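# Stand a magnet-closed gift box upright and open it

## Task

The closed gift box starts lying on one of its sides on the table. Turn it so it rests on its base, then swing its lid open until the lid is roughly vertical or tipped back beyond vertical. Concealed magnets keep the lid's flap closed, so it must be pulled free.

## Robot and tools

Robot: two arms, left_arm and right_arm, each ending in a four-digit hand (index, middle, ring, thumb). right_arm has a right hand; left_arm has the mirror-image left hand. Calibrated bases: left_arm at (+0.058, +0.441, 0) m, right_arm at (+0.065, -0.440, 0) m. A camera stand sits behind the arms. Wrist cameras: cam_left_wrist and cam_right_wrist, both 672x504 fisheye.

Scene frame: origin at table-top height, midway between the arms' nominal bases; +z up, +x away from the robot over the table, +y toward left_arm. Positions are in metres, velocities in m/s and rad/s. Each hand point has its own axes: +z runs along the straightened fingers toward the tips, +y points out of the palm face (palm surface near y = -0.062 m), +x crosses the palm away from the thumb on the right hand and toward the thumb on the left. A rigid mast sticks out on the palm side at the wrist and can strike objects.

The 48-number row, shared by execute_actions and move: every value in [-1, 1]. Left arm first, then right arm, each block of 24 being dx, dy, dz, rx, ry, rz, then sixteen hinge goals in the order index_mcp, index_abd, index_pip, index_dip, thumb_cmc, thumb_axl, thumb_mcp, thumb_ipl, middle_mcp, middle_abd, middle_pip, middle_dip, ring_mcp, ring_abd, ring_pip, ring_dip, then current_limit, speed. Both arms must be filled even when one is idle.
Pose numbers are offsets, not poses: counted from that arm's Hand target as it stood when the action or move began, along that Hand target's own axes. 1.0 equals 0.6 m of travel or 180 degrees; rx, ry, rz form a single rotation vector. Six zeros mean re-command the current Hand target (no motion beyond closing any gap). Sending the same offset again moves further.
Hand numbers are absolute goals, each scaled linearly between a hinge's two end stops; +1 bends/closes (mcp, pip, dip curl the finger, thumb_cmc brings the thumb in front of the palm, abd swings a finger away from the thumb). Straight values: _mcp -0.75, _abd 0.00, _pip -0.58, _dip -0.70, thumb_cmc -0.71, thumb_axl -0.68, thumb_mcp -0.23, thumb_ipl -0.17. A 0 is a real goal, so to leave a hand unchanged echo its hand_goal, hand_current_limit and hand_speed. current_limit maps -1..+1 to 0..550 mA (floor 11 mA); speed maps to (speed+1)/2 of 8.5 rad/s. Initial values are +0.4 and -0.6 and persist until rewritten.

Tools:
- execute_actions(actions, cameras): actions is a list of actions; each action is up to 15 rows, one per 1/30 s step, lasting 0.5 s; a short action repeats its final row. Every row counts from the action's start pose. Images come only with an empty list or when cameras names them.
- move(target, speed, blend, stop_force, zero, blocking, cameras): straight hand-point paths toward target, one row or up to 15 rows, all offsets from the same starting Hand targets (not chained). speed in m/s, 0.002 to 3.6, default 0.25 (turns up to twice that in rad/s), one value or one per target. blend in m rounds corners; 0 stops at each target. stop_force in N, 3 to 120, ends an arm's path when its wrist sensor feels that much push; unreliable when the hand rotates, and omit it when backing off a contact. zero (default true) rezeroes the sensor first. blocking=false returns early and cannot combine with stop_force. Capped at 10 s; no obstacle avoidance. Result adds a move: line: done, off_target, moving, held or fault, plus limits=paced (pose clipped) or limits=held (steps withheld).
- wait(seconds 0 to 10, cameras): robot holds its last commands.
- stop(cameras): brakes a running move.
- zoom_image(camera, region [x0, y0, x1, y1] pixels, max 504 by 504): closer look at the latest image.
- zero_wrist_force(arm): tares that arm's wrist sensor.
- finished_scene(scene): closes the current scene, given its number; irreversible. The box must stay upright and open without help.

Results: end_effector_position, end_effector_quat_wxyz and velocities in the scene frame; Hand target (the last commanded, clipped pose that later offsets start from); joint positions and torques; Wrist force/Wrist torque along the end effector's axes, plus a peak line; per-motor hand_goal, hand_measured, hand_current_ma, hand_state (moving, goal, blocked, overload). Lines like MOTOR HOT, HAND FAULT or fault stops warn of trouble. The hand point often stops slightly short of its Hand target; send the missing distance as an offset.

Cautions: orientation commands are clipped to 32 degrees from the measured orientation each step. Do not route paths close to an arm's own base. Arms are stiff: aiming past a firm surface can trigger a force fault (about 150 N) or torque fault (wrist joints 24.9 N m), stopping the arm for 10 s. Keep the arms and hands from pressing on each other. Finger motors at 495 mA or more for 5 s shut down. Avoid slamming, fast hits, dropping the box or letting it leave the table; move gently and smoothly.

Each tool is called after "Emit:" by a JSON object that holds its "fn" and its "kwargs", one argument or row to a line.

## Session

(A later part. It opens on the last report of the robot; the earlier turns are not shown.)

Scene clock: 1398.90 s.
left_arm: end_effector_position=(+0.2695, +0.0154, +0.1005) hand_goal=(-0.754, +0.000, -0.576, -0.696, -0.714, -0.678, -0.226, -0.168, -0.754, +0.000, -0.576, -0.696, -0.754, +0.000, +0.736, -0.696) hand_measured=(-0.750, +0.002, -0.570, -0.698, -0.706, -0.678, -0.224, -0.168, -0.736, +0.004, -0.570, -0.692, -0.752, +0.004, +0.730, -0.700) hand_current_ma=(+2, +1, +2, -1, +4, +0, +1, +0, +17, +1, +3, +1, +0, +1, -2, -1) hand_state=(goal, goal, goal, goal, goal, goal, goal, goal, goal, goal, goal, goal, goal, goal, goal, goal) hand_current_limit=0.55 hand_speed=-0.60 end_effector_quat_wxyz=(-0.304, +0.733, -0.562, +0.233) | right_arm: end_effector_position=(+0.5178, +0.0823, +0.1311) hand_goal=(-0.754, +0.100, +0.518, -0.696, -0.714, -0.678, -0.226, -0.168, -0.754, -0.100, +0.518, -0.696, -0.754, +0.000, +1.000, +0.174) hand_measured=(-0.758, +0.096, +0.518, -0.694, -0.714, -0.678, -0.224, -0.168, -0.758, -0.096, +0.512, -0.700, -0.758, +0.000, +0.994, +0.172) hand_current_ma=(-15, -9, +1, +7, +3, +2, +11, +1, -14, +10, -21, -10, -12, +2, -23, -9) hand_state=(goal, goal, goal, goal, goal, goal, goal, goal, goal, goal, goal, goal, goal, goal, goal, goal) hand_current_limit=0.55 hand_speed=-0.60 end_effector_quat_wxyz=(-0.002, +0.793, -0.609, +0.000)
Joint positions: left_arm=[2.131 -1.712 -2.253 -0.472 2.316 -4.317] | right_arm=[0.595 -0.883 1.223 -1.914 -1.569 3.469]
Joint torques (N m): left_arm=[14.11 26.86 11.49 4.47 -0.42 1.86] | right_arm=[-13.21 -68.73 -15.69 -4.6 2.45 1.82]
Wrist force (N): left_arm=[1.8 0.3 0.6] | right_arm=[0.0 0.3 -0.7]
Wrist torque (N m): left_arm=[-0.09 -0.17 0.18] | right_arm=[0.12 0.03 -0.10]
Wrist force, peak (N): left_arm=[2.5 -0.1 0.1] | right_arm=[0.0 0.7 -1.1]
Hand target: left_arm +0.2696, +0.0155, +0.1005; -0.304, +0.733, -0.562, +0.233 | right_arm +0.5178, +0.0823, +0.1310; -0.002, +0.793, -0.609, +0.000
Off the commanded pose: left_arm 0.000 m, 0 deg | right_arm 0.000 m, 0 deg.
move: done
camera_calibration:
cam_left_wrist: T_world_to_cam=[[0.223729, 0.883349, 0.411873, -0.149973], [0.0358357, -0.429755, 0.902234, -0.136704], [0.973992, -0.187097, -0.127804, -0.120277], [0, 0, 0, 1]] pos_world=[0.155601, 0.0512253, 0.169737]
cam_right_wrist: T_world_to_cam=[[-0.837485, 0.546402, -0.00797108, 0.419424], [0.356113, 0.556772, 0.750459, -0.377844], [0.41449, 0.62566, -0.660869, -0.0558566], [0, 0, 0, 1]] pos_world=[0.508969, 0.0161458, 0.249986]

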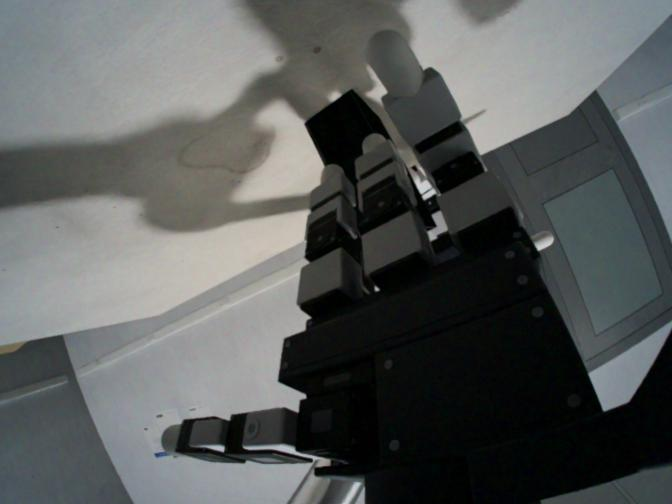

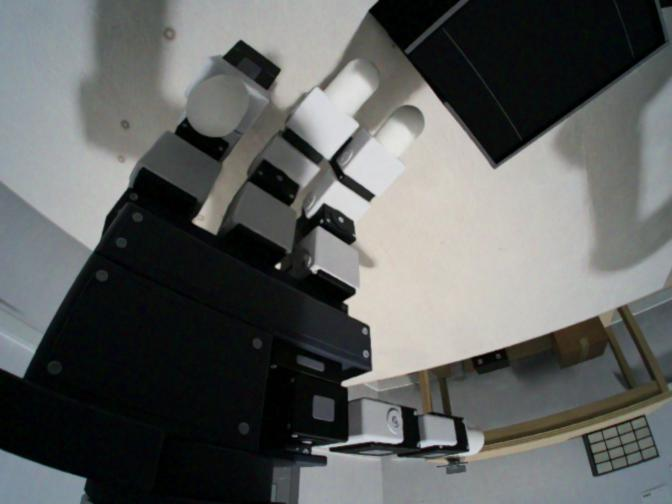

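Emit:
{"fn": "move", "kwargs": {
  "target": [
    [0,0,0,0,0,0,-0.754,0,-0.576,-0.696,-0.714,-0.678,-0.226,-0.168,-0.754,0,-0.576,-0.696,-0.754,0,0.737,-0.696,0.55,-0.6,-0.0133,0,0,0,0,0,-0.754,0.1,0.518,-0.696,-0.714,-0.678,-0.226,-0.168,-0.754,-0.1,0.518,-0.696,-0.754,0,1,0.174,0.55,-0.6]
  ],
  "speed": 0.05
}}

Emit:
{"fn": "move", "kwargs": {
  "target": [0,-0.035,0.035,0,0,0,-0.754,0,-0.576,-0.696,-0.714,-0.678,-0.226,-0.168,-0.754,0,-0.576,-0.696,-0.754,0,0.737,-0.696,0.55,-0.6,0,0.08,0,0,0,0,-0.754,0.1,0.518,-0.696,-0.714,-0.678,-0.226,-0.168,-0.754,-0.1,0.518,-0.696,-0.754,0,1,0.174,0.55,-0.6],
  "speed": 0.015,
  "stop_force": 3,
  "cameras": ["all"]
}}

Emit:
{"fn": "zoom_image", "kwargs": {
  "camera": "cam_right_wrist",
  "region": [250, 0, 500, 200]
}}

Emit:
{"fn": "zoom_image", "kwargs": {
  "camera": "cam_left_wrist",
  "region": [260, 0, 460, 200]
}}

Scene clock: 1421.23 s.
left_arm: end_effector_position=(+0.2696, +0.0155, +0.1005) hand_goal=(-0.754, +0.000, -0.576, -0.696, -0.714, -0.678, -0.226, -0.168, -0.754, +0.000, -0.576, -0.696, -0.754, +0.000, +0.736, -0.696) hand_measured=(-0.750, +0.002, -0.570, -0.698, -0.706, -0.678, -0.224, -0.168, -0.736, +0.004, -0.570, -0.692, -0.752, +0.004, +0.730, -0.700) hand_current_ma=(+2, +1, +2, -1, +4, +0, +1, +0, +17, +1, +3, +1, +0, +1, -2, -1) hand_state=(goal, goal, goal, goal, goal, goal, goal, goal, goal, goal, goal, goal, goal, goal, goal, goal) hand_current_limit=0.55 hand_speed=-0.60 end_effector_quat_wxyz=(-0.304, +0.733, -0.562, +0.233) | right_arm: end_effector_position=(+0.5158, +0.0898, +0.1310) hand_goal=(-0.754, +0.100, +0.518, -0.696, -0.714, -0.678, -0.226, -0.168, -0.754, -0.100, +0.518, -0.696, -0.754, +0.000, +1.000, +0.174) hand_measured=(-0.758, +0.096, +0.518, -0.694, -0.714, -0.678, -0.224, -0.168, -0.758, -0.096, +0.512, -0.700, -0.758, +0.000, +0.994, +0.172) hand_current_ma=(-15, -9, +1, +7, +3, +2, +11, +1, -13, +10, -21, -10, -12, +2, -23, -9) hand_state=(goal, goal, goal, goal, goal, goal, goal, goal, goal, goal, goal, goal, goal, goal, goal, goal) hand_current_limit=0.55 hand_speed=-0.60 end_effector_quat_wxyz=(-0.002, +0.793, -0.609, +0.000)
Joint positions: left_arm=[2.131 -1.712 -2.253 -0.471 2.316 -4.316] | right_arm=[0.605 -0.874 1.207 -1.907 -1.569 3.479]
Joint torques (N m): left_arm=[14.58 26.01 11.31 4.57 -0.25 1.98] | right_arm=[11.58 -39 -27.33 0.24 1.56 1.71]
Wrist force (N): left_arm=[1.9 0.4 0.7] | right_arm=[0.1 0.3 -0.9]
Wrist torque (N m): left_arm=[-0.10 -0.17 0.17] | right_arm=[0.14 0.03 -0.11]
Wrist force, peak (N): left_arm=[2.1 0.3 0.7] | right_arm=[0.0 0.6 -1.0]
Hand target: left_arm +0.2696, +0.0155, +0.1005; -0.304, +0.733, -0.562, +0.233 | right_arm +0.5158, +0.0900, +0.1310; -0.002, +0.793, -0.609, +0.000
Off the commanded pose: left_arm 0.000 m, 0 deg | right_arm 0.000 m, 0 deg.
move: done

Scene clock: 1423.57 s.
left_arm: end_effector_position=(+0.2787, +0.0179, +0.1005) hand_goal=(-0.754, +0.000, -0.576, -0.696, -0.714, -0.678, -0.226, -0.168, -0.754, +0.000, -0.576, -0.696, -0.754, +0.000, +0.736, -0.696) hand_measured=(-0.746, -0.004, -0.574, -0.698, -0.706, -0.678, -0.224, -0.168, -0.736, +0.004, -0.570, -0.692, -0.752, +0.004, +0.730, -0.700) hand_current_ma=(+4, -1, +0, -1, +4, +0, +1, +0, +17, +1, +3, +1, +0, +1, -2, -1) hand_state=(goal, goal, goal, goal, goal, goal, goal, goal, goal, goal, goal, goal, goal, goal, goal, goal) hand_current_limit=0.55 hand_speed=-0.60 end_effector_quat_wxyz=(-0.304, +0.733, -0.562, +0.233) | right_arm: end_effector_position=(+0.5011, +0.0861, +0.1310) hand_goal=(-0.754, +0.100, +0.518, -0.696, -0.714, -0.678, -0.226, -0.168, -0.754, -0.100, +0.518, -0.696, -0.754, +0.000, +1.000, +0.174) hand_measured=(-0.762, +0.096, +0.520, -0.694, -0.714, -0.678, -0.224, -0.168, -0.762, -0.100, +0.514, -0.698, -0.758, +0.000, +0.994, +0.172) hand_current_ma=(-31, -10, +8, +8, +3, +2, +11, +1, -33, +2, -10, -5, -11, +2, -23, -9) hand_state=(goal, goal, goal, goal, goal, goal, goal, goal, goal, goal, goal, goal, goal, goal, goal, goal) hand_current_limit=0.55 hand_speed=-0.60 end_effector_quat_wxyz=(-0.002, +0.793, -0.609, +0.000)
Joint positions: left_arm=[2.153 -1.716 -2.254 -0.447 2.31 -4.288] | right_arm=[0.613 -0.906 1.261 -1.93 -1.569 3.487]
Joint torques (N m): left_arm=[-13.62 26.58 11.43 0.29 3.1 -1.77] | right_arm=[-13.39 -37.63 -27.52 0.42 -1.47 -0.92]
Wrist force (N): left_arm=[2.2 0.2 -1.1] | right_arm=[-0.7 -0.9 -1.5]
Wrist torque (N m): left_arm=[0.05 -0.10 0.30] | right_arm=[0.17 -0.03 -0.07]
Wrist force, peak (N): left_arm=[2.0 0.3 -5.8] | right_arm=[-1.6 -3.5 -2.3]
Hand target: left_arm +0.2787, +0.0179, +0.1005; -0.304, +0.733, -0.562, +0.233 (not the last commanded pose) | right_arm +0.5011, +0.0861, +0.1310; -0.002, +0.793, -0.609, +0.000 (not the last commanded pose)
Off the commanded pose: left_arm 0.020 m, 0 deg | right_arm 0.033 m, 0 deg.
move: contact (left_arm, right_arm)
camera_calibration:
cam_left_wrist: T_world_to_cam=[[0.223899, 0.883361, 0.411755, -0.154206], [0.035775, -0.429645, 0.902289, -0.135875], [0.973956, -0.187291, -0.127799, -0.128767], [0, 0, 0, 1]] pos_world=[0.164801, 0.0537249, 0.169637]
cam_right_wrist: T_world_to_cam=[[-0.837431, 0.546484, -0.00798708, 0.403308], [0.356142, 0.55672, 0.750484, -0.373866], [0.414574, 0.625634, -0.660841, -0.0513221], [0, 0, 0, 1]] pos_world=[0.492169, 0.0198459, 0.249886]

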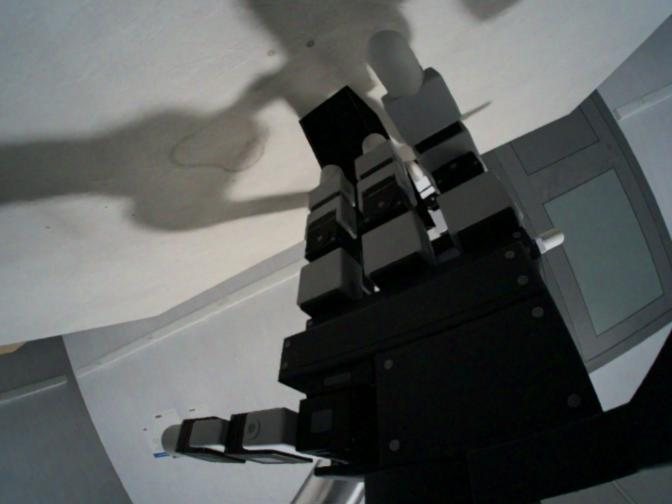

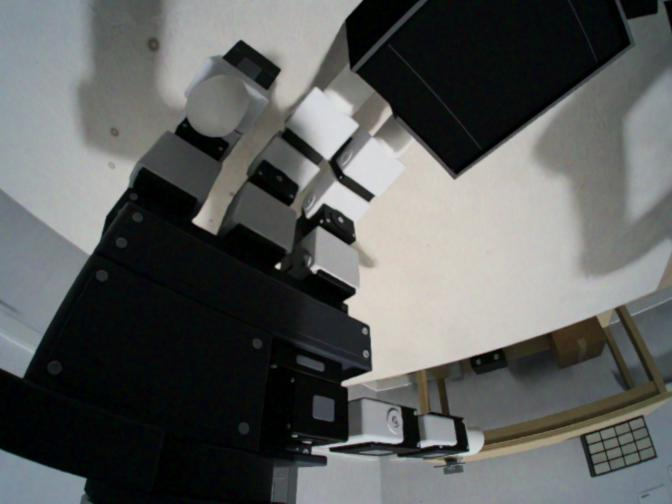

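Scaled by 2.016 from the camera's 672x504 image, which has a finer 960x720 frame.

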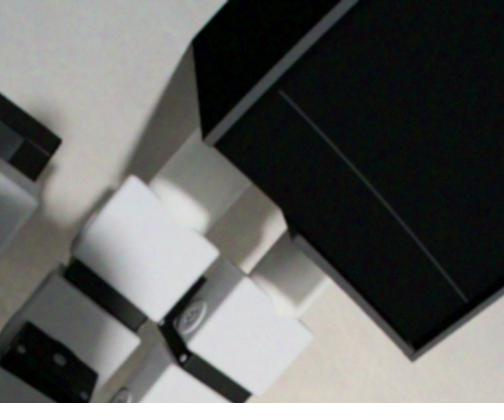

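Scaled by 2.520 from the camera's 672x504 image, which has a finer 960x720 frame.

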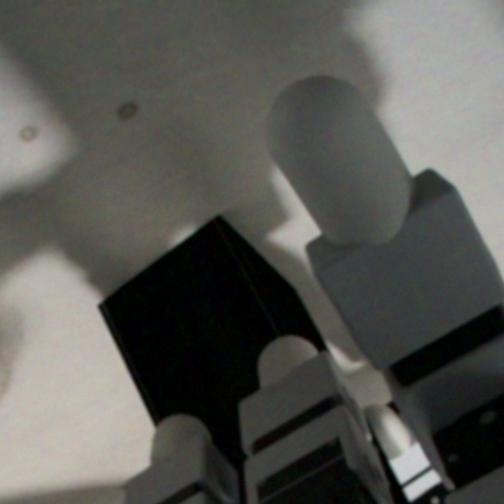

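Emit:
{"fn": "move", "kwargs": {
  "target": [
    [0,-0.004,0.004,0,0,0,-0.754,0,-0.576,-0.696,-0.714,-0.678,-0.226,-0.168,-0.754,0,-0.576,-0.696,-0.754,0,0.737,-0.696,0.7,-0.6,0,0.010,0,0,0,0,-0.754,0.1,0.518,-0.696,-0.714,-0.678,-0.226,-0.168,-0.754,-0.1,0.518,-0.696,-0.754,0,1,0.174,0.7,-0.6],
    [0,-0.004,0.004,0,0,0,-0.754,0,-0.576,-0.696,-0.714,-0.678,-0.226,-0.168,-0.754,0,-0.576,-0.696,-0.754,0,0.737,-0.696,0.7,-0.8,0,0.010,0,0,0,0,-0.754,-0.3,0.518,-0.696,-0.714,-0.678,-0.226,-0.168,-0.754,0.15,0.518,-0.696,-0.754,0,1,0.174,0.7,-0.85]
  ],
  "speed": 0.02,
  "cameras": ["all"]
}}

Emit:
{"fn": "zoom_image", "kwargs": {
  "camera": "cam_right_wrist",
  "region": [250, 0, 500, 200]
}}

Scene clock: 1441.83 s.
left_arm: end_effector_position=(+0.2821, +0.0189, +0.1005) hand_goal=(-0.754, +0.000, -0.576, -0.696, -0.714, -0.678, -0.226, -0.168, -0.754, +0.000, -0.576, -0.696, -0.754, +0.000, +0.736, -0.696) hand_measured=(-0.730, -0.016, -0.580, -0.714, -0.706, -0.678, -0.224, -0.168, -0.734, -0.002, -0.574, -0.698, -0.752, +0.004, +0.730, -0.700) hand_current_ma=(+25, -10, -2, -15, +4, +0, +1, +0, +18, +0, +1, -1, +0, +1, -2, -1) hand_state=(blocked, goal, goal, goal, goal, goal, goal, goal, goal, goal, goal, goal, goal, goal, goal, goal) hand_current_limit=0.70 hand_speed=-0.80 end_effector_quat_wxyz=(-0.304, +0.733, -0.562, +0.233) | right_arm: end_effector_position=(+0.4952, +0.0845, +0.1310) hand_goal=(-0.754, -0.300, +0.518, -0.696, -0.714, -0.678, -0.226, -0.168, -0.754, +0.150, +0.518, -0.696, -0.754, +0.000, +1.000, +0.174) hand_measured=(-0.760, -0.296, +0.518, -0.694, -0.714, -0.678, -0.224, -0.168, -0.846, +0.072, +0.574, -0.652, -0.758, +0.000, +0.994, +0.172) hand_current_ma=(-19, +14, +1, +7, +3, +2, +11, +1, -429, -290, +235, +177, -11, +2, -23, -9) hand_state=(goal, goal, goal, goal, goal, goal, goal, goal, blocked, blocked, blocked, blocked, goal, goal, goal, goal) hand_current_limit=0.70 hand_speed=-0.85 end_effector_quat_wxyz=(-0.002, +0.793, -0.609, +0.000)
Joint positions: left_arm=[2.16 -1.718 -2.254 -0.438 2.308 -4.278] | right_arm=[0.615 -0.918 1.282 -1.939 -1.569 3.489]
Joint torques (N m): left_arm=[4.8 16.67 16.31 0.56 1.57 1.91] | right_arm=[4.61 -54.84 -14.84 1.91 0.5 0.87]
Wrist force (N): left_arm=[2.5 1.1 -22.1] | right_arm=[-5.1 -19.0 -9.5]
Wrist torque (N m): left_arm=[1.64 0.45 0.26] | right_arm=[0.94 -0.15 -0.49]
Wrist force, peak (N): left_arm=[2.3 3.0 -54.7] | right_arm=[-1.9 -28.1 -14.5]
Hand target: left_arm +0.2820, +0.0188, +0.1005; -0.304, +0.733, -0.562, +0.233 | right_arm +0.4953, +0.0845, +0.1310; -0.002, +0.793, -0.609, +0.000
Off the commanded pose: left_arm 0.000 m, 0 deg | right_arm 0.000 m, 0 deg.
move: done
camera_calibration:
cam_left_wrist: T_world_to_cam=[[0.223855, 0.883334, 0.411838, -0.155768], [0.0358864, -0.429745, 0.902237, -0.135614], [0.973961, -0.187191, -0.1279, -0.1319], [0, 0, 0, 1]] pos_world=[0.168201, 0.054625, 0.169637]
cam_right_wrist: T_world_to_cam=[[-0.837463, 0.546436, -0.00800797, 0.399208], [0.356136, 0.556808, 0.750422, -0.370913], [0.414516, 0.625598, -0.660911, -0.047891], [0, 0, 0, 1]] pos_world=[0.486269, 0.0183459, 0.249886]

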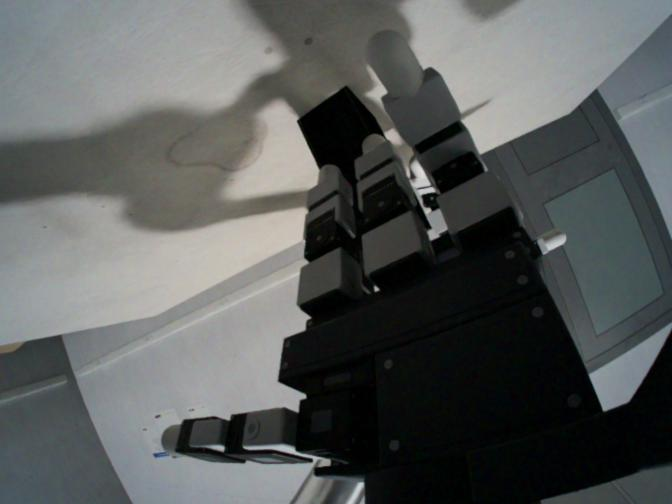

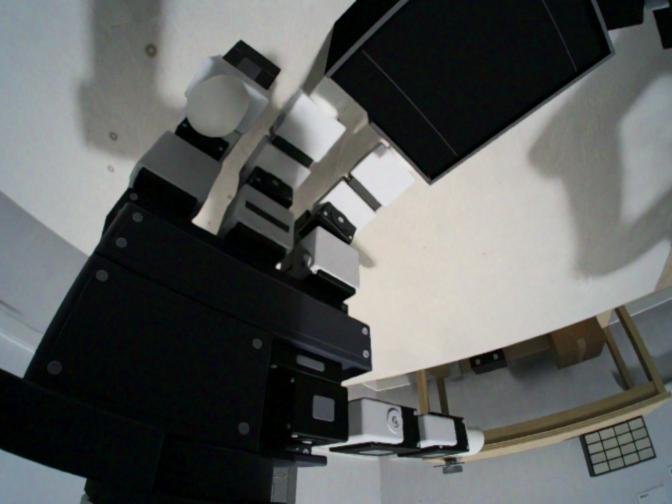

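Scaled by 2.016 from the camera's 672x504 image, which has a finer 960x720 frame.

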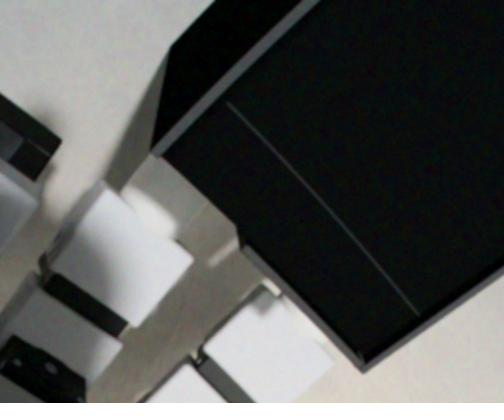

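Emit:
{"fn": "move", "kwargs": {
  "target": [
    [0,0,0,0,0,0,-0.754,0,-0.576,-0.696,-0.714,-0.678,-0.226,-0.168,-0.754,0,-0.576,-0.696,-0.754,0,0.737,-0.696,0.7,-0.8,0,-0.004,0,0,0,0,-0.78,0.05,0.518,-0.696,-0.714,-0.678,-0.226,-0.168,-0.754,0,0.518,-0.696,-0.754,0,1,0.174,0.7,-0.8],
    [0,0,0,0,0,0,-0.754,0,-0.576,-0.696,-0.714,-0.678,-0.226,-0.168,-0.754,0,-0.576,-0.696,-0.754,0,0.737,-0.696,0.7,-0.8,0,-0.004,0,0,0,0,-0.6,0.05,0.518,-0.696,-0.714,-0.678,-0.226,-0.168,-0.754,0,0.518,-0.696,-0.754,0,1,0.174,0.7,-0.9]
  ],
  "speed": 0.02,
  "cameras": ["all"]
}}

Emit:
{"fn": "execute_actions", "kwargs": {
  "actions": [],
  "cameras": ["cam_right_wrist"]
}}

Emit:
{"fn": "zoom_image", "kwargs": {
  "camera": "cam_right_wrist",
  "region": [250, 0, 500, 200]
}}

Scene clock: 1462.07 s.
left_arm: end_effector_position=(+0.2820, +0.0188, +0.1005) hand_goal=(-0.754, +0.000, -0.576, -0.696, -0.714, -0.678, -0.226, -0.168, -0.754, +0.000, -0.576, -0.696, -0.754, +0.000, +0.736, -0.696) hand_measured=(-0.732, -0.014, -0.582, -0.714, -0.706, -0.678, -0.224, -0.168, -0.734, -0.002, -0.574, -0.698, -0.752, +0.004, +0.730, -0.700) hand_current_ma=(+22, -8, -2, -15, +4, +0, +1, +0, +18, +0, +1, -1, +0, +1, -2, -1) hand_state=(blocked, goal, goal, goal, goal, goal, goal, goal, goal, goal, goal, goal, goal, goal, goal, goal) hand_current_limit=0.70 hand_speed=-0.80 end_effector_quat_wxyz=(-0.304, +0.733, -0.562, +0.233) | right_arm: end_effector_position=(+0.4976, +0.0851, +0.1310) hand_goal=(-0.600, +0.050, +0.518, -0.696, -0.714, -0.678, -0.226, -0.168, -0.754, +0.000, +0.518, -0.696, -0.754, +0.000, +1.000, +0.174) hand_measured=(-0.756, -0.014, +0.502, -0.702, -0.714, -0.678, -0.224, -0.168, -0.836, +0.010, +0.566, -0.656, -0.758, +0.000, +0.994, +0.172) hand_current_ma=(-467, -232, -59, -21, +3, +2, +11, +1, -378, +28, +199, +163, -11, +2, -23, -9) hand_state=(blocked, blocked, goal, goal, goal, goal, goal, goal, blocked, goal, blocked, blocked, goal, goal, goal, goal) hand_current_limit=0.70 hand_speed=-0.90 end_effector_quat_wxyz=(-0.002, +0.793, -0.609, +0.000)
Joint positions: left_arm=[2.16 -1.718 -2.254 -0.438 2.308 -4.278] | right_arm=[0.614 -0.913 1.274 -1.935 -1.569 3.488]
Joint torques (N m): left_arm=[-5.76 19.23 19.42 1.87 1.28 1.7] | right_arm=[-9.47 -34.61 -22.77 2.6 2.48 -0.97]
Wrist force (N): left_arm=[2.4 1.1 -11.7] | right_arm=[-1.8 -11.4 -4.4]
Wrist torque (N m): left_arm=[0.89 0.24 0.23] | right_arm=[0.62 0.02 -0.11]
Wrist force, peak (N): left_arm=[2.3 1.3 -22.2] | right_arm=[-5.1 -19.2 -9.6]
Hand target: left_arm +0.2820, +0.0188, +0.1005; -0.304, +0.733, -0.562, +0.233 | right_arm +0.4976, +0.0851, +0.1310; -0.002, +0.793, -0.609, +0.000
Off the commanded pose: left_arm 0.000 m, 0 deg | right_arm 0.000 m, 0 deg.
move: done
camera_calibration:
cam_left_wrist: T_world_to_cam=[[0.223899, 0.883361, 0.411755, -0.15574], [0.035775, -0.429645, 0.902289, -0.135606], [0.973956, -0.187291, -0.127799, -0.131813], [0, 0, 0, 1]] pos_world=[0.168101, 0.0546249, 0.169637]
cam_right_wrist: T_world_to_cam=[[-0.837431, 0.546484, -0.00798708, 0.400869], [0.356142, 0.55672, 0.750484, -0.372118], [0.414574, 0.625634, -0.660841, -0.049308], [0, 0, 0, 1]] pos_world=[0.488669, 0.0189459, 0.249886]

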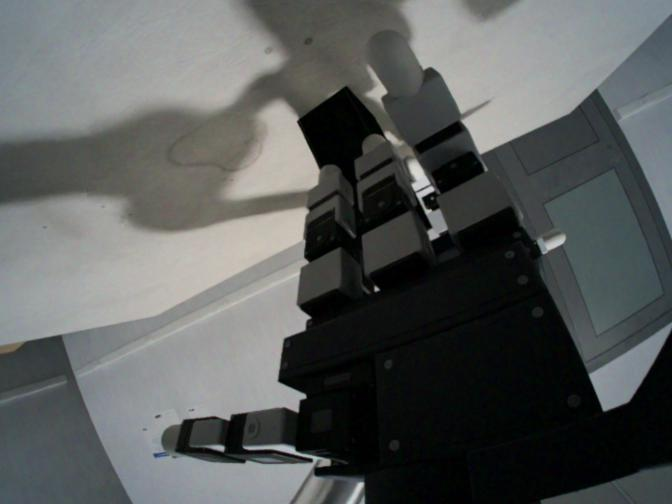

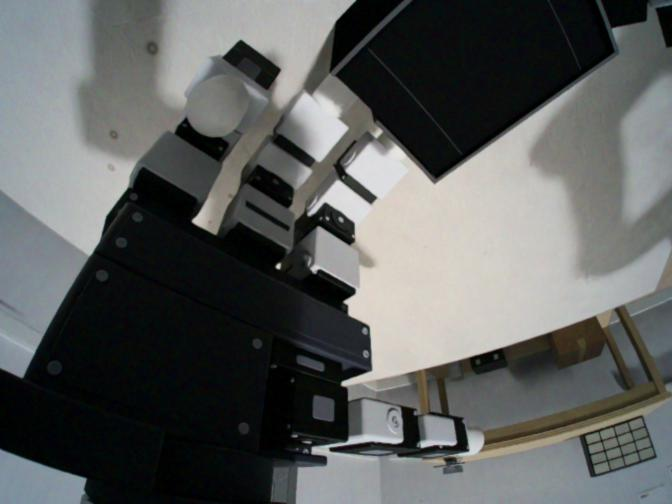

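Scene clock: 1462.07 s.
left_arm: end_effector_position=(+0.2820, +0.0188, +0.1005) hand_goal=(-0.754, +0.000, -0.576, -0.696, -0.714, -0.678, -0.226, -0.168, -0.754, +0.000, -0.576, -0.696, -0.754, +0.000, +0.736, -0.696) hand_measured=(-0.732, -0.014, -0.582, -0.714, -0.706, -0.678, -0.224, -0.168, -0.734, -0.002, -0.574, -0.698, -0.752, +0.004, +0.730, -0.700) hand_current_ma=(+22, -8, -2, -15, +4, +0, +1, +0, +18, +0, +1, -1, +0, +1, -2, -1) hand_state=(blocked, goal, goal, goal, goal, goal, goal, goal, goal, goal, goal, goal, goal, goal, goal, goal) hand_current_limit=0.70 hand_speed=-0.80 end_effector_quat_wxyz=(-0.304, +0.733, -0.562, +0.233) | right_arm: end_effector_position=(+0.4976, +0.0851, +0.1310) hand_goal=(-0.600, +0.050, +0.518, -0.696, -0.714, -0.678, -0.226, -0.168, -0.754, +0.000, +0.518, -0.696, -0.754, +0.000, +1.000, +0.174) hand_measured=(-0.756, -0.014, +0.502, -0.702, -0.714, -0.678, -0.224, -0.168, -0.836, +0.010, +0.566, -0.656, -0.758, +0.000, +0.994, +0.172) hand_current_ma=(-467, -232, -59, -21, +3, +2, +11, +1, -378, +28, +199, +163, -11, +2, -23, -9) hand_state=(blocked, blocked, goal, goal, goal, goal, goal, goal, blocked, goal, blocked, blocked, goal, goal, goal, goal) hand_current_limit=0.70 hand_speed=-0.90 end_effector_quat_wxyz=(-0.002, +0.793, -0.609, +0.000)
Joint positions: left_arm=[2.16 -1.718 -2.254 -0.438 2.308 -4.278] | right_arm=[0.614 -0.913 1.274 -1.935 -1.569 3.488]
Joint velocities: within noise
Joint torques (N m): left_arm=[-5.76 19.23 19.42 1.87 1.28 1.7] | right_arm=[-9.47 -34.61 -22.77 2.6 2.48 -0.97]
Motor temperatures (°C): left_arm=[32 32 31 39 33 35] | right_arm=[28 39 29 32 34 35]
Wrist force (N): left_arm=[2.4 1.1 -11.7] | right_arm=[-1.8 -11.4 -4.4]
Wrist torque (N m): left_arm=[0.89 0.24 0.23] | right_arm=[0.62 0.02 -0.11]
Wrist force, peak (N): left_arm=[2.4 1.1 -11.7] | right_arm=[-1.8 -11.4 -4.4]
Hand target: left_arm +0.2820, +0.0188, +0.1005; -0.304, +0.733, -0.562, +0.233 | right_arm +0.4976, +0.0851, +0.1310; -0.002, +0.793, -0.609, +0.000
Off the commanded pose: left_arm 0.000 m, 0 deg | right_arm 0.000 m, 0 deg.
camera_calibration:
cam_right_wrist: T_world_to_cam=[[-0.837431, 0.546484, -0.00798708, 0.400869], [0.356142, 0.55672, 0.750484, -0.372118], [0.414574, 0.625634, -0.660841, -0.049308], [0, 0, 0, 1]] pos_world=[0.488669, 0.0189459, 0.249886]
Images, in order (width x height): cam_right_wrist 672x504.

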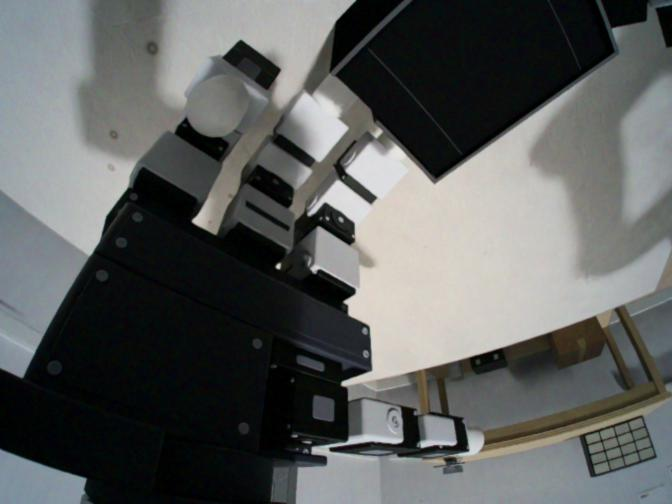

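Scaled by 2.016 from the camera's 672x504 image, which has a finer 960x720 frame.

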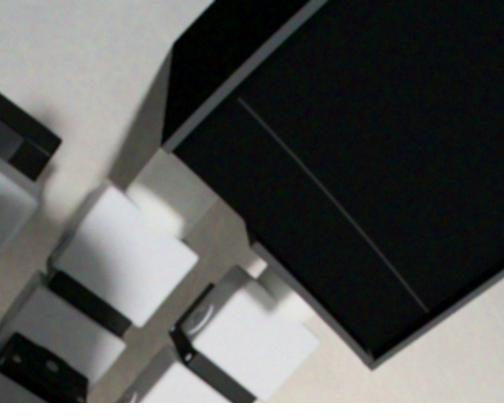

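Emit:
{"fn": "move", "kwargs": {
  "target": [0,0,0,0,0,0,-0.754,0,-0.576,-0.696,-0.714,-0.678,-0.226,-0.168,-0.754,0,-0.576,-0.696,-0.754,0,0.737,-0.696,0.7,-0.8,0,0,0,0,0,0,-0.6,-0.4,0.518,-0.696,-0.714,-0.678,-0.226,-0.168,-0.754,0.1,0.518,-0.696,-0.754,0,1,0.174,0.7,-0.9],
  "speed": 0.02,
  "cameras": ["all"]
}}

Emit:
{"fn": "zoom_image", "kwargs": {
  "camera": "cam_right_wrist",
  "region": [250, 0, 500, 200]
}}

Emit:
{"fn": "zoom_image", "kwargs": {
  "camera": "cam_left_wrist",
  "region": [260, 0, 460, 200]
}}

Scene clock: 1471.50 s.
left_arm: end_effector_position=(+0.2820, +0.0188, +0.1005) hand_goal=(-0.754, +0.000, -0.576, -0.696, -0.714, -0.678, -0.226, -0.168, -0.754, +0.000, -0.576, -0.696, -0.754, +0.000, +0.736, -0.696) hand_measured=(-0.732, -0.016, -0.582, -0.714, -0.706, -0.678, -0.224, -0.168, -0.734, -0.002, -0.574, -0.698, -0.752, +0.004, +0.730, -0.700) hand_current_ma=(+21, -11, -2, -15, +4, +0, +1, +0, +18, +0, +1, -1, +0, +1, -2, -1) hand_state=(blocked, goal, goal, goal, goal, goal, goal, goal, goal, goal, goal, goal, goal, goal, goal, goal) hand_current_limit=0.70 hand_speed=-0.80 end_effector_quat_wxyz=(-0.304, +0.733, -0.562, +0.233) | right_arm: end_effector_position=(+0.4976, +0.0851, +0.1310) hand_goal=(-0.600, -0.400, +0.518, -0.696, -0.714, -0.678, -0.226, -0.168, -0.754, +0.100, +0.518, -0.696, -0.754, +0.000, +1.000, +0.174) hand_measured=(-0.608, -0.394, +0.510, -0.700, -0.714, -0.678, -0.224, -0.168, -0.834, +0.058, +0.566, -0.656, -0.758, +0.000, +0.994, +0.172) hand_current_ma=(-32, +15, -24, -11, +3, +2, +11, +1, -374, -143, +199, +163, -11, +2, -23, -9) hand_state=(goal, goal, goal, goal, goal, goal, goal, goal, blocked, blocked, blocked, blocked, goal, goal, goal, goal) hand_current_limit=0.70 hand_speed=-0.90 end_effector_quat_wxyz=(-0.002, +0.793, -0.609, +0.000)
Joint positions: left_arm=[2.16 -1.718 -2.254 -0.438 2.308 -4.278] | right_arm=[0.614 -0.913 1.274 -1.935 -1.569 3.488]
Joint torques (N m): left_arm=[-6.46 19.14 20.03 1.61 1.54 1.65] | right_arm=[2.08 -36.6 -20.5 1.64 1.05 -1.11]
Wrist force (N): left_arm=[1.9 0.8 -11.4] | right_arm=[-2.9 -9.4 -5.1]
Wrist torque (N m): left_arm=[0.85 0.18 0.19] | right_arm=[0.54 -0.05 -0.18]
Wrist force, peak (N): left_arm=[2.7 0.9 -12.5] | right_arm=[-3.2 -11.8 -4.5]
Hand target: left_arm +0.2820, +0.0188, +0.1005; -0.304, +0.733, -0.562, +0.233 | right_arm +0.4976, +0.0851, +0.1310; -0.002, +0.793, -0.609, +0.000
Off the commanded pose: left_arm 0.000 m, 0 deg | right_arm 0.000 m, 0 deg.
move: done
camera_calibration:
cam_left_wrist: T_world_to_cam=[[0.223899, 0.883361, 0.411755, -0.15574], [0.035775, -0.429645, 0.902289, -0.135606], [0.973956, -0.187291, -0.127799, -0.131813], [0, 0, 0, 1]] pos_world=[0.168101, 0.0546249, 0.169637]
cam_right_wrist: T_world_to_cam=[[-0.837465, 0.546433, -0.00793055, 0.400872], [0.356159, 0.556741, 0.75046, -0.372121], [0.414491, 0.625659, -0.660869, -0.0492609], [0, 0, 0, 1]] pos_world=[0.488669, 0.0189459, 0.249886]

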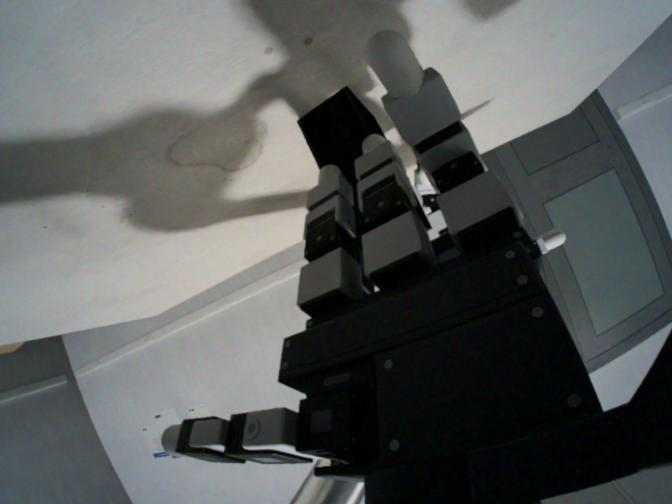

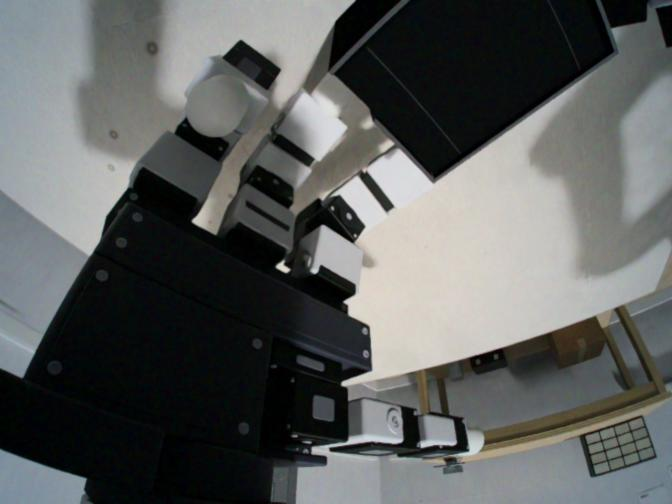

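Scaled by 2.016 from the camera's 672x504 image, which has a finer 960x720 frame.

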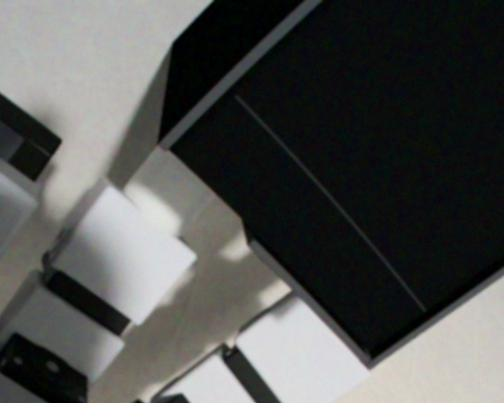

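Scaled by 2.520 from the camera's 672x504 image, which has a finer 960x720 frame.

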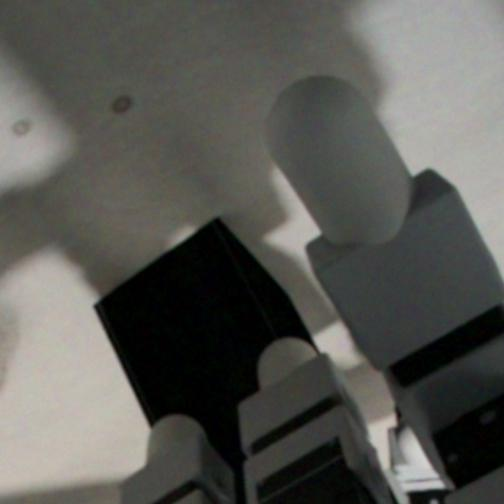

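Emit:
{"fn": "move", "kwargs": {
  "target": [
    [-0.008,0.012,-0.012,0,0.0118,0.0118,-0.754,0,-0.576,-0.696,-0.714,-0.678,-0.226,-0.168,-0.754,0,-0.576,-0.696,-0.754,0,0.737,-0.696,0.55,-0.6,0,-0.1,0,0,0,0,-0.754,-0.2,0.518,-0.696,-0.714,-0.678,-0.226,-0.168,-0.754,0.1,0.518,-0.696,-0.754,0,1,0.174,0.7,-0.8],
    [-0.008,0.012,-0.012,0,0.0118,0.0118,-0.754,0,0.737,-0.696,-0.714,-0.678,-0.226,-0.168,-0.754,0,-0.576,-0.696,-0.754,0,0.737,-0.696,0.55,-0.6,0,-0.1,-0.115,0,0,0.0167,-0.754,0,0.518,-0.696,-0.714,-0.678,-0.226,-0.168,-0.754,0,0.518,-0.696,-0.754,0,0.518,-0.696,0.55,-0.6]
  ],
  "speed": 0.08,
  "cameras": ["all"]
}}

Emit:
{"fn": "zoom_image", "kwargs": {
  "camera": "cam_left_wrist",
  "region": [260, 0, 460, 200]
}}

Scene clock: 1573.03 s.
left_arm: end_effector_position=(+0.2709, +0.0208, +0.1005) hand_goal=(-0.754, +0.000, +0.736, -0.696, -0.714, -0.678, -0.226, -0.168, -0.754, +0.000, -0.576, -0.696, -0.754, +0.000, +0.736, -0.696) hand_measured=(-0.744, -0.002, +0.730, -0.698, -0.706, -0.678, -0.224, -0.168, -0.736, -0.002, -0.574, -0.698, -0.752, +0.004, +0.730, -0.700) hand_current_ma=(+6, -1, -2, -1, +4, +0, +1, +0, +18, +0, +1, -1, +0, +1, -2, -1) hand_state=(goal, goal, goal, goal, goal, goal, goal, goal, goal, goal, goal, goal, goal, goal, goal, goal) hand_current_limit=0.55 hand_speed=-0.60 end_effector_quat_wxyz=(-0.297, +0.718, -0.581, +0.241) | right_arm: end_effector_position=(+0.5554, +0.1004, +0.2002) hand_goal=(-0.754, +0.000, +0.518, -0.696, -0.714, -0.678, -0.226, -0.168, -0.754, +0.000, +0.518, -0.696, -0.754, +0.000, +0.518, -0.696) hand_measured=(-0.752, -0.004, +0.512, -0.700, -0.714, -0.678, -0.224, -0.168, -0.758, +0.004, +0.518, -0.694, -0.758, +0.000, +0.518, -0.694) hand_current_ma=(+3, -8, -23, -10, +3, +2, +11, +1, -14, +9, +1, +7, -11, +2, +1, +7) hand_state=(goal, goal, goal, goal, goal, goal, goal, goal, goal, goal, goal, goal, goal, goal, goal, goal) hand_current_limit=0.55 hand_speed=-0.60 end_effector_quat_wxyz=(-0.002, +0.777, -0.629, +0.000)
Joint positions: left_arm=[2.148 -1.706 -2.281 -0.39 2.295 -4.228] | right_arm=[0.583 -0.829 0.948 -1.693 -1.569 3.51]
Joint torques (N m): left_arm=[-14.65 26.68 11.75 4.34 -0.35 1.92] | right_arm=[-13.55 -71.21 -29.6 -0.11 -2.02 1.8]
Wrist force (N): left_arm=[1.9 0.3 0.7] | right_arm=[-0.5 1.3 -0.9]
Wrist torque (N m): left_arm=[-0.07 -0.17 0.17] | right_arm=[0.30 0.10 -0.10]
Wrist force, peak (N): left_arm=[2.2 0.8 -11.5] | right_arm=[-2.9 -9.6 -5.1]
Hand target: left_arm +0.2709, +0.0208, +0.1005; -0.297, +0.718, -0.581, +0.241 | right_arm +0.5554, +0.1004, +0.2002; -0.002, +0.777, -0.629, +0.000
Off the commanded pose: left_arm 0.000 m, 0 deg | right_arm 0.000 m, 0 deg.
move: done
camera_calibration:
cam_left_wrist: T_world_to_cam=[[0.26988, 0.870425, 0.411734, -0.167177], [0.0132196, -0.43091, 0.902298, -0.128235], [0.962803, -0.238069, -0.127801, -0.116605], [0, 0, 0, 1]] pos_world=[0.15908, 0.0624974, 0.169637]
cam_right_wrist: T_world_to_cam=[[-0.807624, 0.589646, -0.00775384, 0.420581], [0.385021, 0.537222, 0.750434, -0.46724], [0.446656, 0.603083, -0.6609, -0.0526679], [0, 0, 0, 1]] pos_world=[0.543093, 0.034781, 0.319086]

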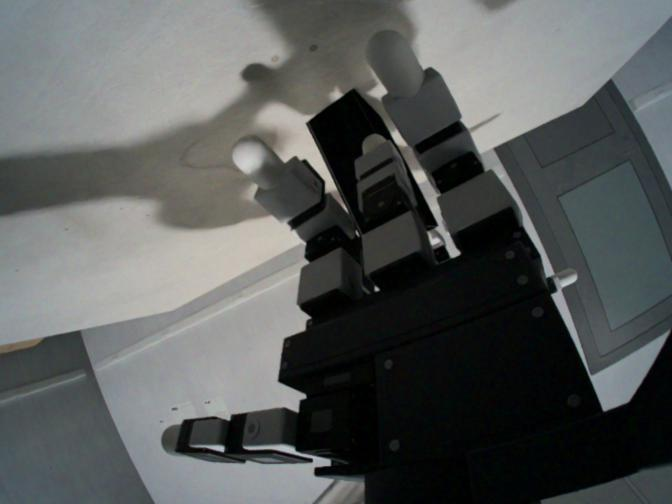

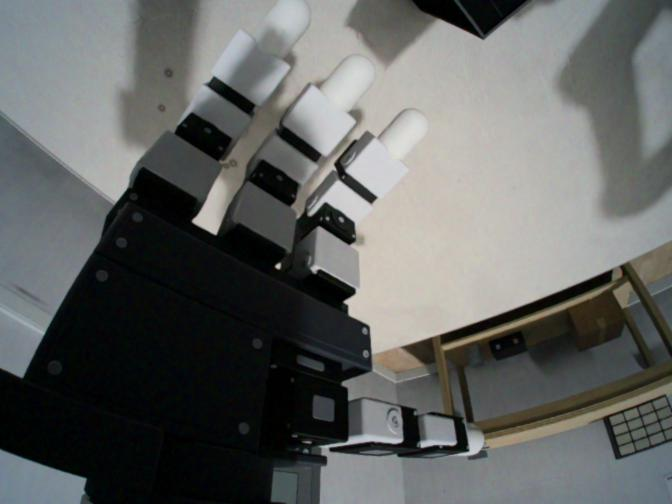

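Scaled by 2.520 from the camera's 672x504 image, which has a finer 960x720 frame.

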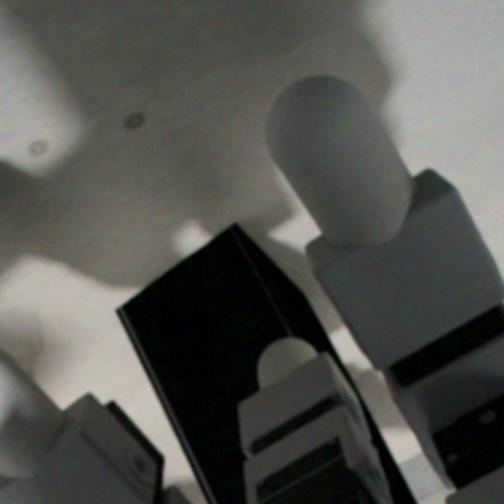

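Emit:
{"fn": "move", "kwargs": {
  "target": [
    [0,0,0,0,0,0,-0.754,0,0.737,-0.696,-0.714,-0.678,-0.226,-0.168,-0.754,0,-0.576,-0.696,-0.754,0,0.737,-0.696,0.55,-0.6,0,0,0,0,0,0,-0.754,0,-0.942,-0.986,-0.714,-0.678,-0.226,-0.168,-0.959,0,-0.942,-0.986,-0.959,0,-0.942,-0.986,0.55,-0.4],
    [0,0,0,0,0,0,-0.754,0,0.737,-0.696,-0.714,-0.678,-0.226,-0.168,-0.754,0,-0.576,-0.696,-0.754,0,0.737,-0.696,0.55,-0.6,0.0998,0.124,0,0,0,0,-0.754,0,-0.942,-0.986,-0.714,-0.678,-0.226,-0.168,-0.959,0,-0.942,-0.986,-0.959,0,-0.942,-0.986,0.55,-0.6],
    [0,0,0,0,0,0,-0.754,0,0.737,-0.696,-0.714,-0.678,-0.226,-0.168,-0.754,0,-0.576,-0.696,-0.754,0,0.737,-0.696,0.55,-0.6,0.0998,0.124,0.113,0,0,0,-0.754,0,-0.942,-0.986,-0.714,-0.678,-0.226,-0.168,-0.959,0,-0.942,-0.986,-0.959,0,-0.942,-0.986,0.55,-0.6]
  ],
  "speed": 0.08,
  "cameras": ["all"]
}}

Emit:
{"fn": "zoom_image", "kwargs": {
  "camera": "cam_right_wrist",
  "region": [230, 0, 530, 300]
}}

Scene clock: 1588.43 s.
left_arm: end_effector_position=(+0.2709, +0.0208, +0.1005) hand_goal=(-0.754, +0.000, +0.736, -0.696, -0.714, -0.678, -0.226, -0.168, -0.754, +0.000, -0.576, -0.696, -0.754, +0.000, +0.736, -0.696) hand_measured=(-0.744, -0.002, +0.730, -0.698, -0.706, -0.678, -0.224, -0.168, -0.736, -0.002, -0.574, -0.698, -0.752, +0.004, +0.730, -0.700) hand_current_ma=(+6, -1, -2, -1, +4, +0, +1, +0, +18, +0, +1, -1, +0, +1, -2, -1) hand_state=(goal, goal, goal, goal, goal, goal, goal, goal, goal, goal, goal, goal, goal, goal, goal, goal) hand_current_limit=0.55 hand_speed=-0.60 end_effector_quat_wxyz=(-0.297, +0.718, -0.581, +0.241) | right_arm: end_effector_position=(+0.4952, +0.0266, +0.1322) hand_goal=(-0.754, +0.000, -0.942, -0.986, -0.714, -0.678, -0.226, -0.168, -0.960, +0.000, -0.942, -0.986, -0.960, +0.000, -0.942, -0.986) hand_measured=(-0.752, -0.004, -0.936, -0.984, -0.714, -0.678, -0.224, -0.168, -0.956, +0.004, -0.936, -0.984, -0.956, +0.000, -0.936, -0.984) hand_current_ma=(+3, -8, +17, +8, +3, +2, +11, +1, +15, +8, +18, +8, +15, +2, +21, +8) hand_state=(goal, goal, goal, goal, goal, goal, goal, goal, goal, goal, goal, goal, goal, goal, goal, goal) hand_current_limit=0.55 hand_speed=-0.60 end_effector_quat_wxyz=(-0.002, +0.777, -0.629, +0.000)
Joint positions: left_arm=[2.148 -1.706 -2.281 -0.39 2.295 -4.228] | right_arm=[0.541 -1.017 1.443 -2.001 -1.569 3.467]
Joint torques (N m): left_arm=[-12.79 25.46 12.12 3.22 -0.11 1.8] | right_arm=[11.12 -31.63 -15.84 -4.77 0.45 1.61]
Wrist force (N): left_arm=[1.9 0.2 0.6] | right_arm=[-0.3 1.3 -0.9]
Wrist torque (N m): left_arm=[-0.08 -0.16 0.17] | right_arm=[0.21 0.07 0.01]
Wrist force, peak (N): left_arm=[2.1 0.2 1.0] | right_arm=[-0.4 1.8 -1.1]
Hand target: left_arm +0.2709, +0.0208, +0.1005; -0.297, +0.718, -0.581, +0.241 | right_arm +0.4952, +0.0266, +0.1320; -0.002, +0.777, -0.629, +0.000
Off the commanded pose: left_arm 0.000 m, 0 deg | right_arm 0.000 m, 0 deg.
move: done
camera_calibration:
cam_left_wrist: T_world_to_cam=[[0.26988, 0.870425, 0.411734, -0.167177], [0.0132196, -0.43091, 0.902298, -0.128235], [0.962803, -0.238069, -0.127801, -0.116605], [0, 0, 0, 1]] pos_world=[0.15908, 0.0624974, 0.169637]
cam_right_wrist: T_world_to_cam=[[-0.807648, 0.589614, -0.00779754, 0.414972], [0.384973, 0.537257, 0.750433, -0.353361], [0.446655, 0.603084, -0.6609, -0.0262122], [0, 0, 0, 1]] pos_world=[0.482893, -0.039019, 0.251086]

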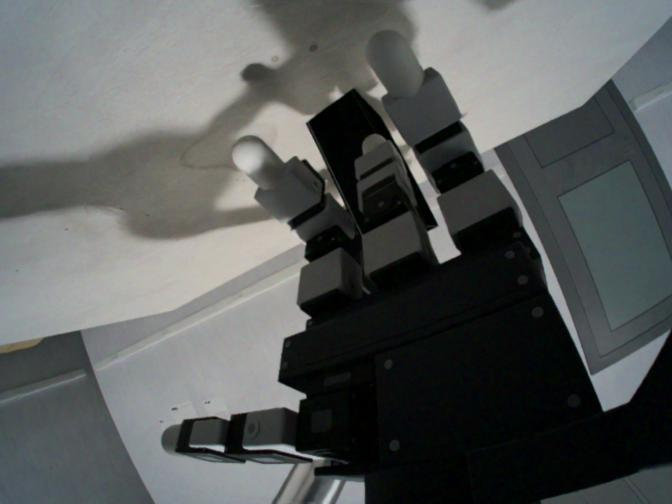

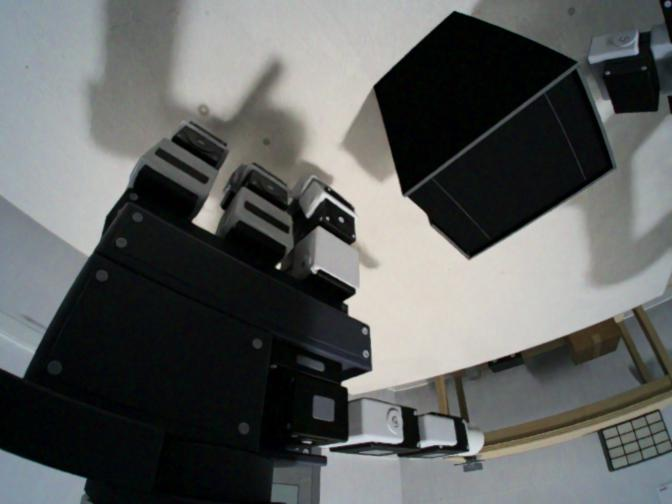

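Scaled by 1.680 from the camera's 672x504 image, which has a finer 960x720 frame.

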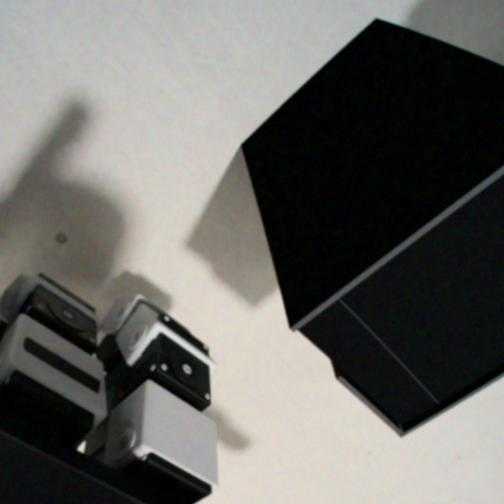

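Emit:
{"fn": "move", "kwargs": {
  "target": [0,-0.03,0.03,0,0,0,-0.754,0,0.737,-0.696,-0.714,-0.678,-0.226,-0.168,-0.754,0,-0.576,-0.696,-0.754,0,0.737,-0.696,0.55,-0.6,0,0.11,0,0,0,0,-0.754,0,-0.942,-0.986,-0.714,-0.678,-0.226,-0.168,-0.959,0,-0.942,-0.986,-0.959,0,-0.942,-0.986,0.55,-0.6],
  "speed": 0.02,
  "stop_force": 4,
  "cameras": ["all"]
}}

Emit:
{"fn": "zoom_image", "kwargs": {
  "camera": "cam_right_wrist",
  "region": [230, 0, 530, 300]
}}

Emit:
{"fn": "zoom_image", "kwargs": {
  "camera": "cam_left_wrist",
  "region": [260, 0, 460, 200]
}}

Scene clock: 1608.67 s.
left_arm: end_effector_position=(+0.2881, +0.0244, +0.1005) hand_goal=(-0.754, +0.000, +0.736, -0.696, -0.714, -0.678, -0.226, -0.168, -0.754, +0.000, -0.576, -0.696, -0.754, +0.000, +0.736, -0.696) hand_measured=(-0.744, -0.002, +0.730, -0.698, -0.706, -0.678, -0.224, -0.168, -0.736, +0.008, -0.572, -0.698, -0.752, +0.004, +0.730, -0.700) hand_current_ma=(+6, -1, -2, -1, +4, +0, +1, +0, +17, +3, +1, +0, +0, +1, -2, -1) hand_state=(goal, goal, goal, goal, goal, goal, goal, goal, goal, goal, goal, goal, goal, goal, goal, goal) hand_current_limit=0.55 hand_speed=-0.60 end_effector_quat_wxyz=(-0.297, +0.718, -0.581, +0.241) | right_arm: end_effector_position=(+0.4504, +0.0171, +0.1318) hand_goal=(-0.754, +0.000, -0.942, -0.986, -0.714, -0.678, -0.226, -0.168, -0.960, +0.000, -0.942, -0.986, -0.960, +0.000, -0.942, -0.986) hand_measured=(-0.774, +0.000, -0.936, -0.984, -0.714, -0.678, -0.224, -0.168, -0.956, +0.004, -0.936, -0.984, -0.956, +0.000, -0.936, -0.984) hand_current_ma=(-83, -2, +17, +8, +3, +2, +11, +1, +15, +8, +18, +8, +16, +2, +21, +8) hand_state=(blocked, goal, goal, goal, goal, goal, goal, goal, goal, goal, goal, goal, goal, goal, goal, goal) hand_current_limit=0.55 hand_speed=-0.60 end_effector_quat_wxyz=(-0.002, +0.777, -0.629, +0.000)
Joint positions: left_arm=[2.187 -1.718 -2.278 -0.348 2.282 -4.179] | right_arm=[0.564 -1.101 1.579 -2.052 -1.569 3.49]
Joint torques (N m): left_arm=[-13.95 26.3 10.14 0.35 2.94 -1.66] | right_arm=[-12.58 -29.13 -27.17 0.28 0.23 -0.79]
Wrist force (N): left_arm=[1.6 0.1 -0.8] | right_arm=[0.2 -0.2 -1.2]
Wrist torque (N m): left_arm=[0.01 -0.18 0.24] | right_arm=[0.24 0.11 0.00]
Wrist force, peak (N): left_arm=[1.3 0.7 -5.2] | right_arm=[0.9 -2.7 -1.9]
Hand target: left_arm +0.2881, +0.0244, +0.1005; -0.297, +0.718, -0.581, +0.241 (not the last commanded pose) | right_arm +0.4504, +0.0171, +0.1318; -0.002, +0.777, -0.629, +0.000 (not the last commanded pose)
Off the commanded pose: left_arm 0.008 m, 0 deg | right_arm 0.020 m, 0 deg.
move: contact (left_arm, right_arm)
camera_calibration:
cam_left_wrist: T_world_to_cam=[[0.26988, 0.870425, 0.411734, -0.175013], [0.0132196, -0.43091, 0.902298, -0.126867], [0.962803, -0.238069, -0.127801, -0.132188], [0, 0, 0, 1]] pos_world=[0.17618, 0.0661974, 0.169637]
cam_right_wrist: T_world_to_cam=[[-0.807624, 0.589646, -0.00775384, 0.384368], [0.385021, 0.537222, 0.750434, -0.330808], [0.446656, 0.603083, -0.6609, -0.000671615], [0, 0, 0, 1]] pos_world=[0.438093, -0.048519, 0.250786]

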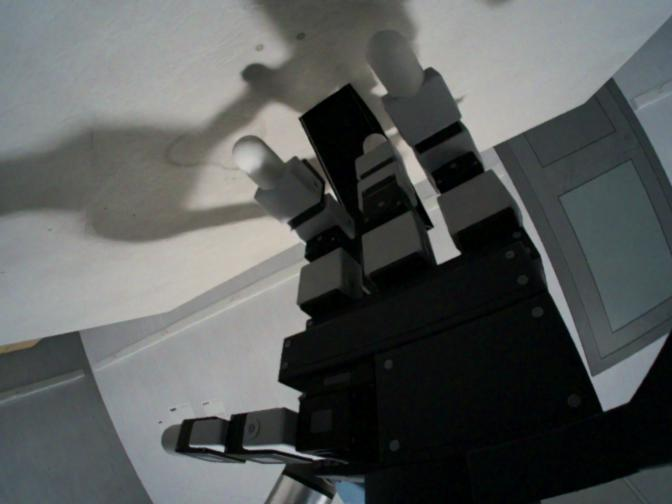

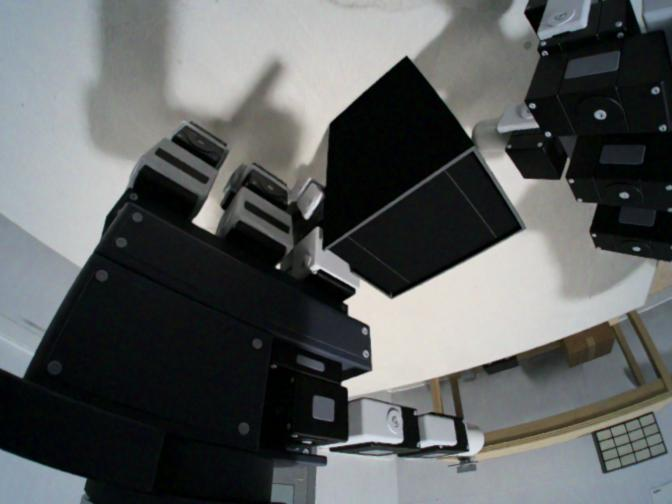

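Scaled by 1.680 from the camera's 672x504 image, which has a finer 960x720 frame.

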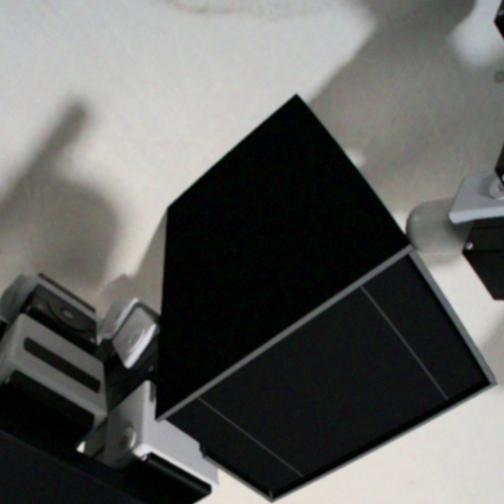

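Scaled by 2.520 from the camera's 672x504 image, which has a finer 960x720 frame.

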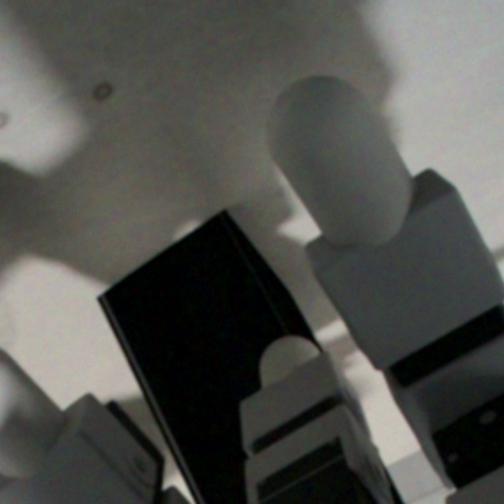

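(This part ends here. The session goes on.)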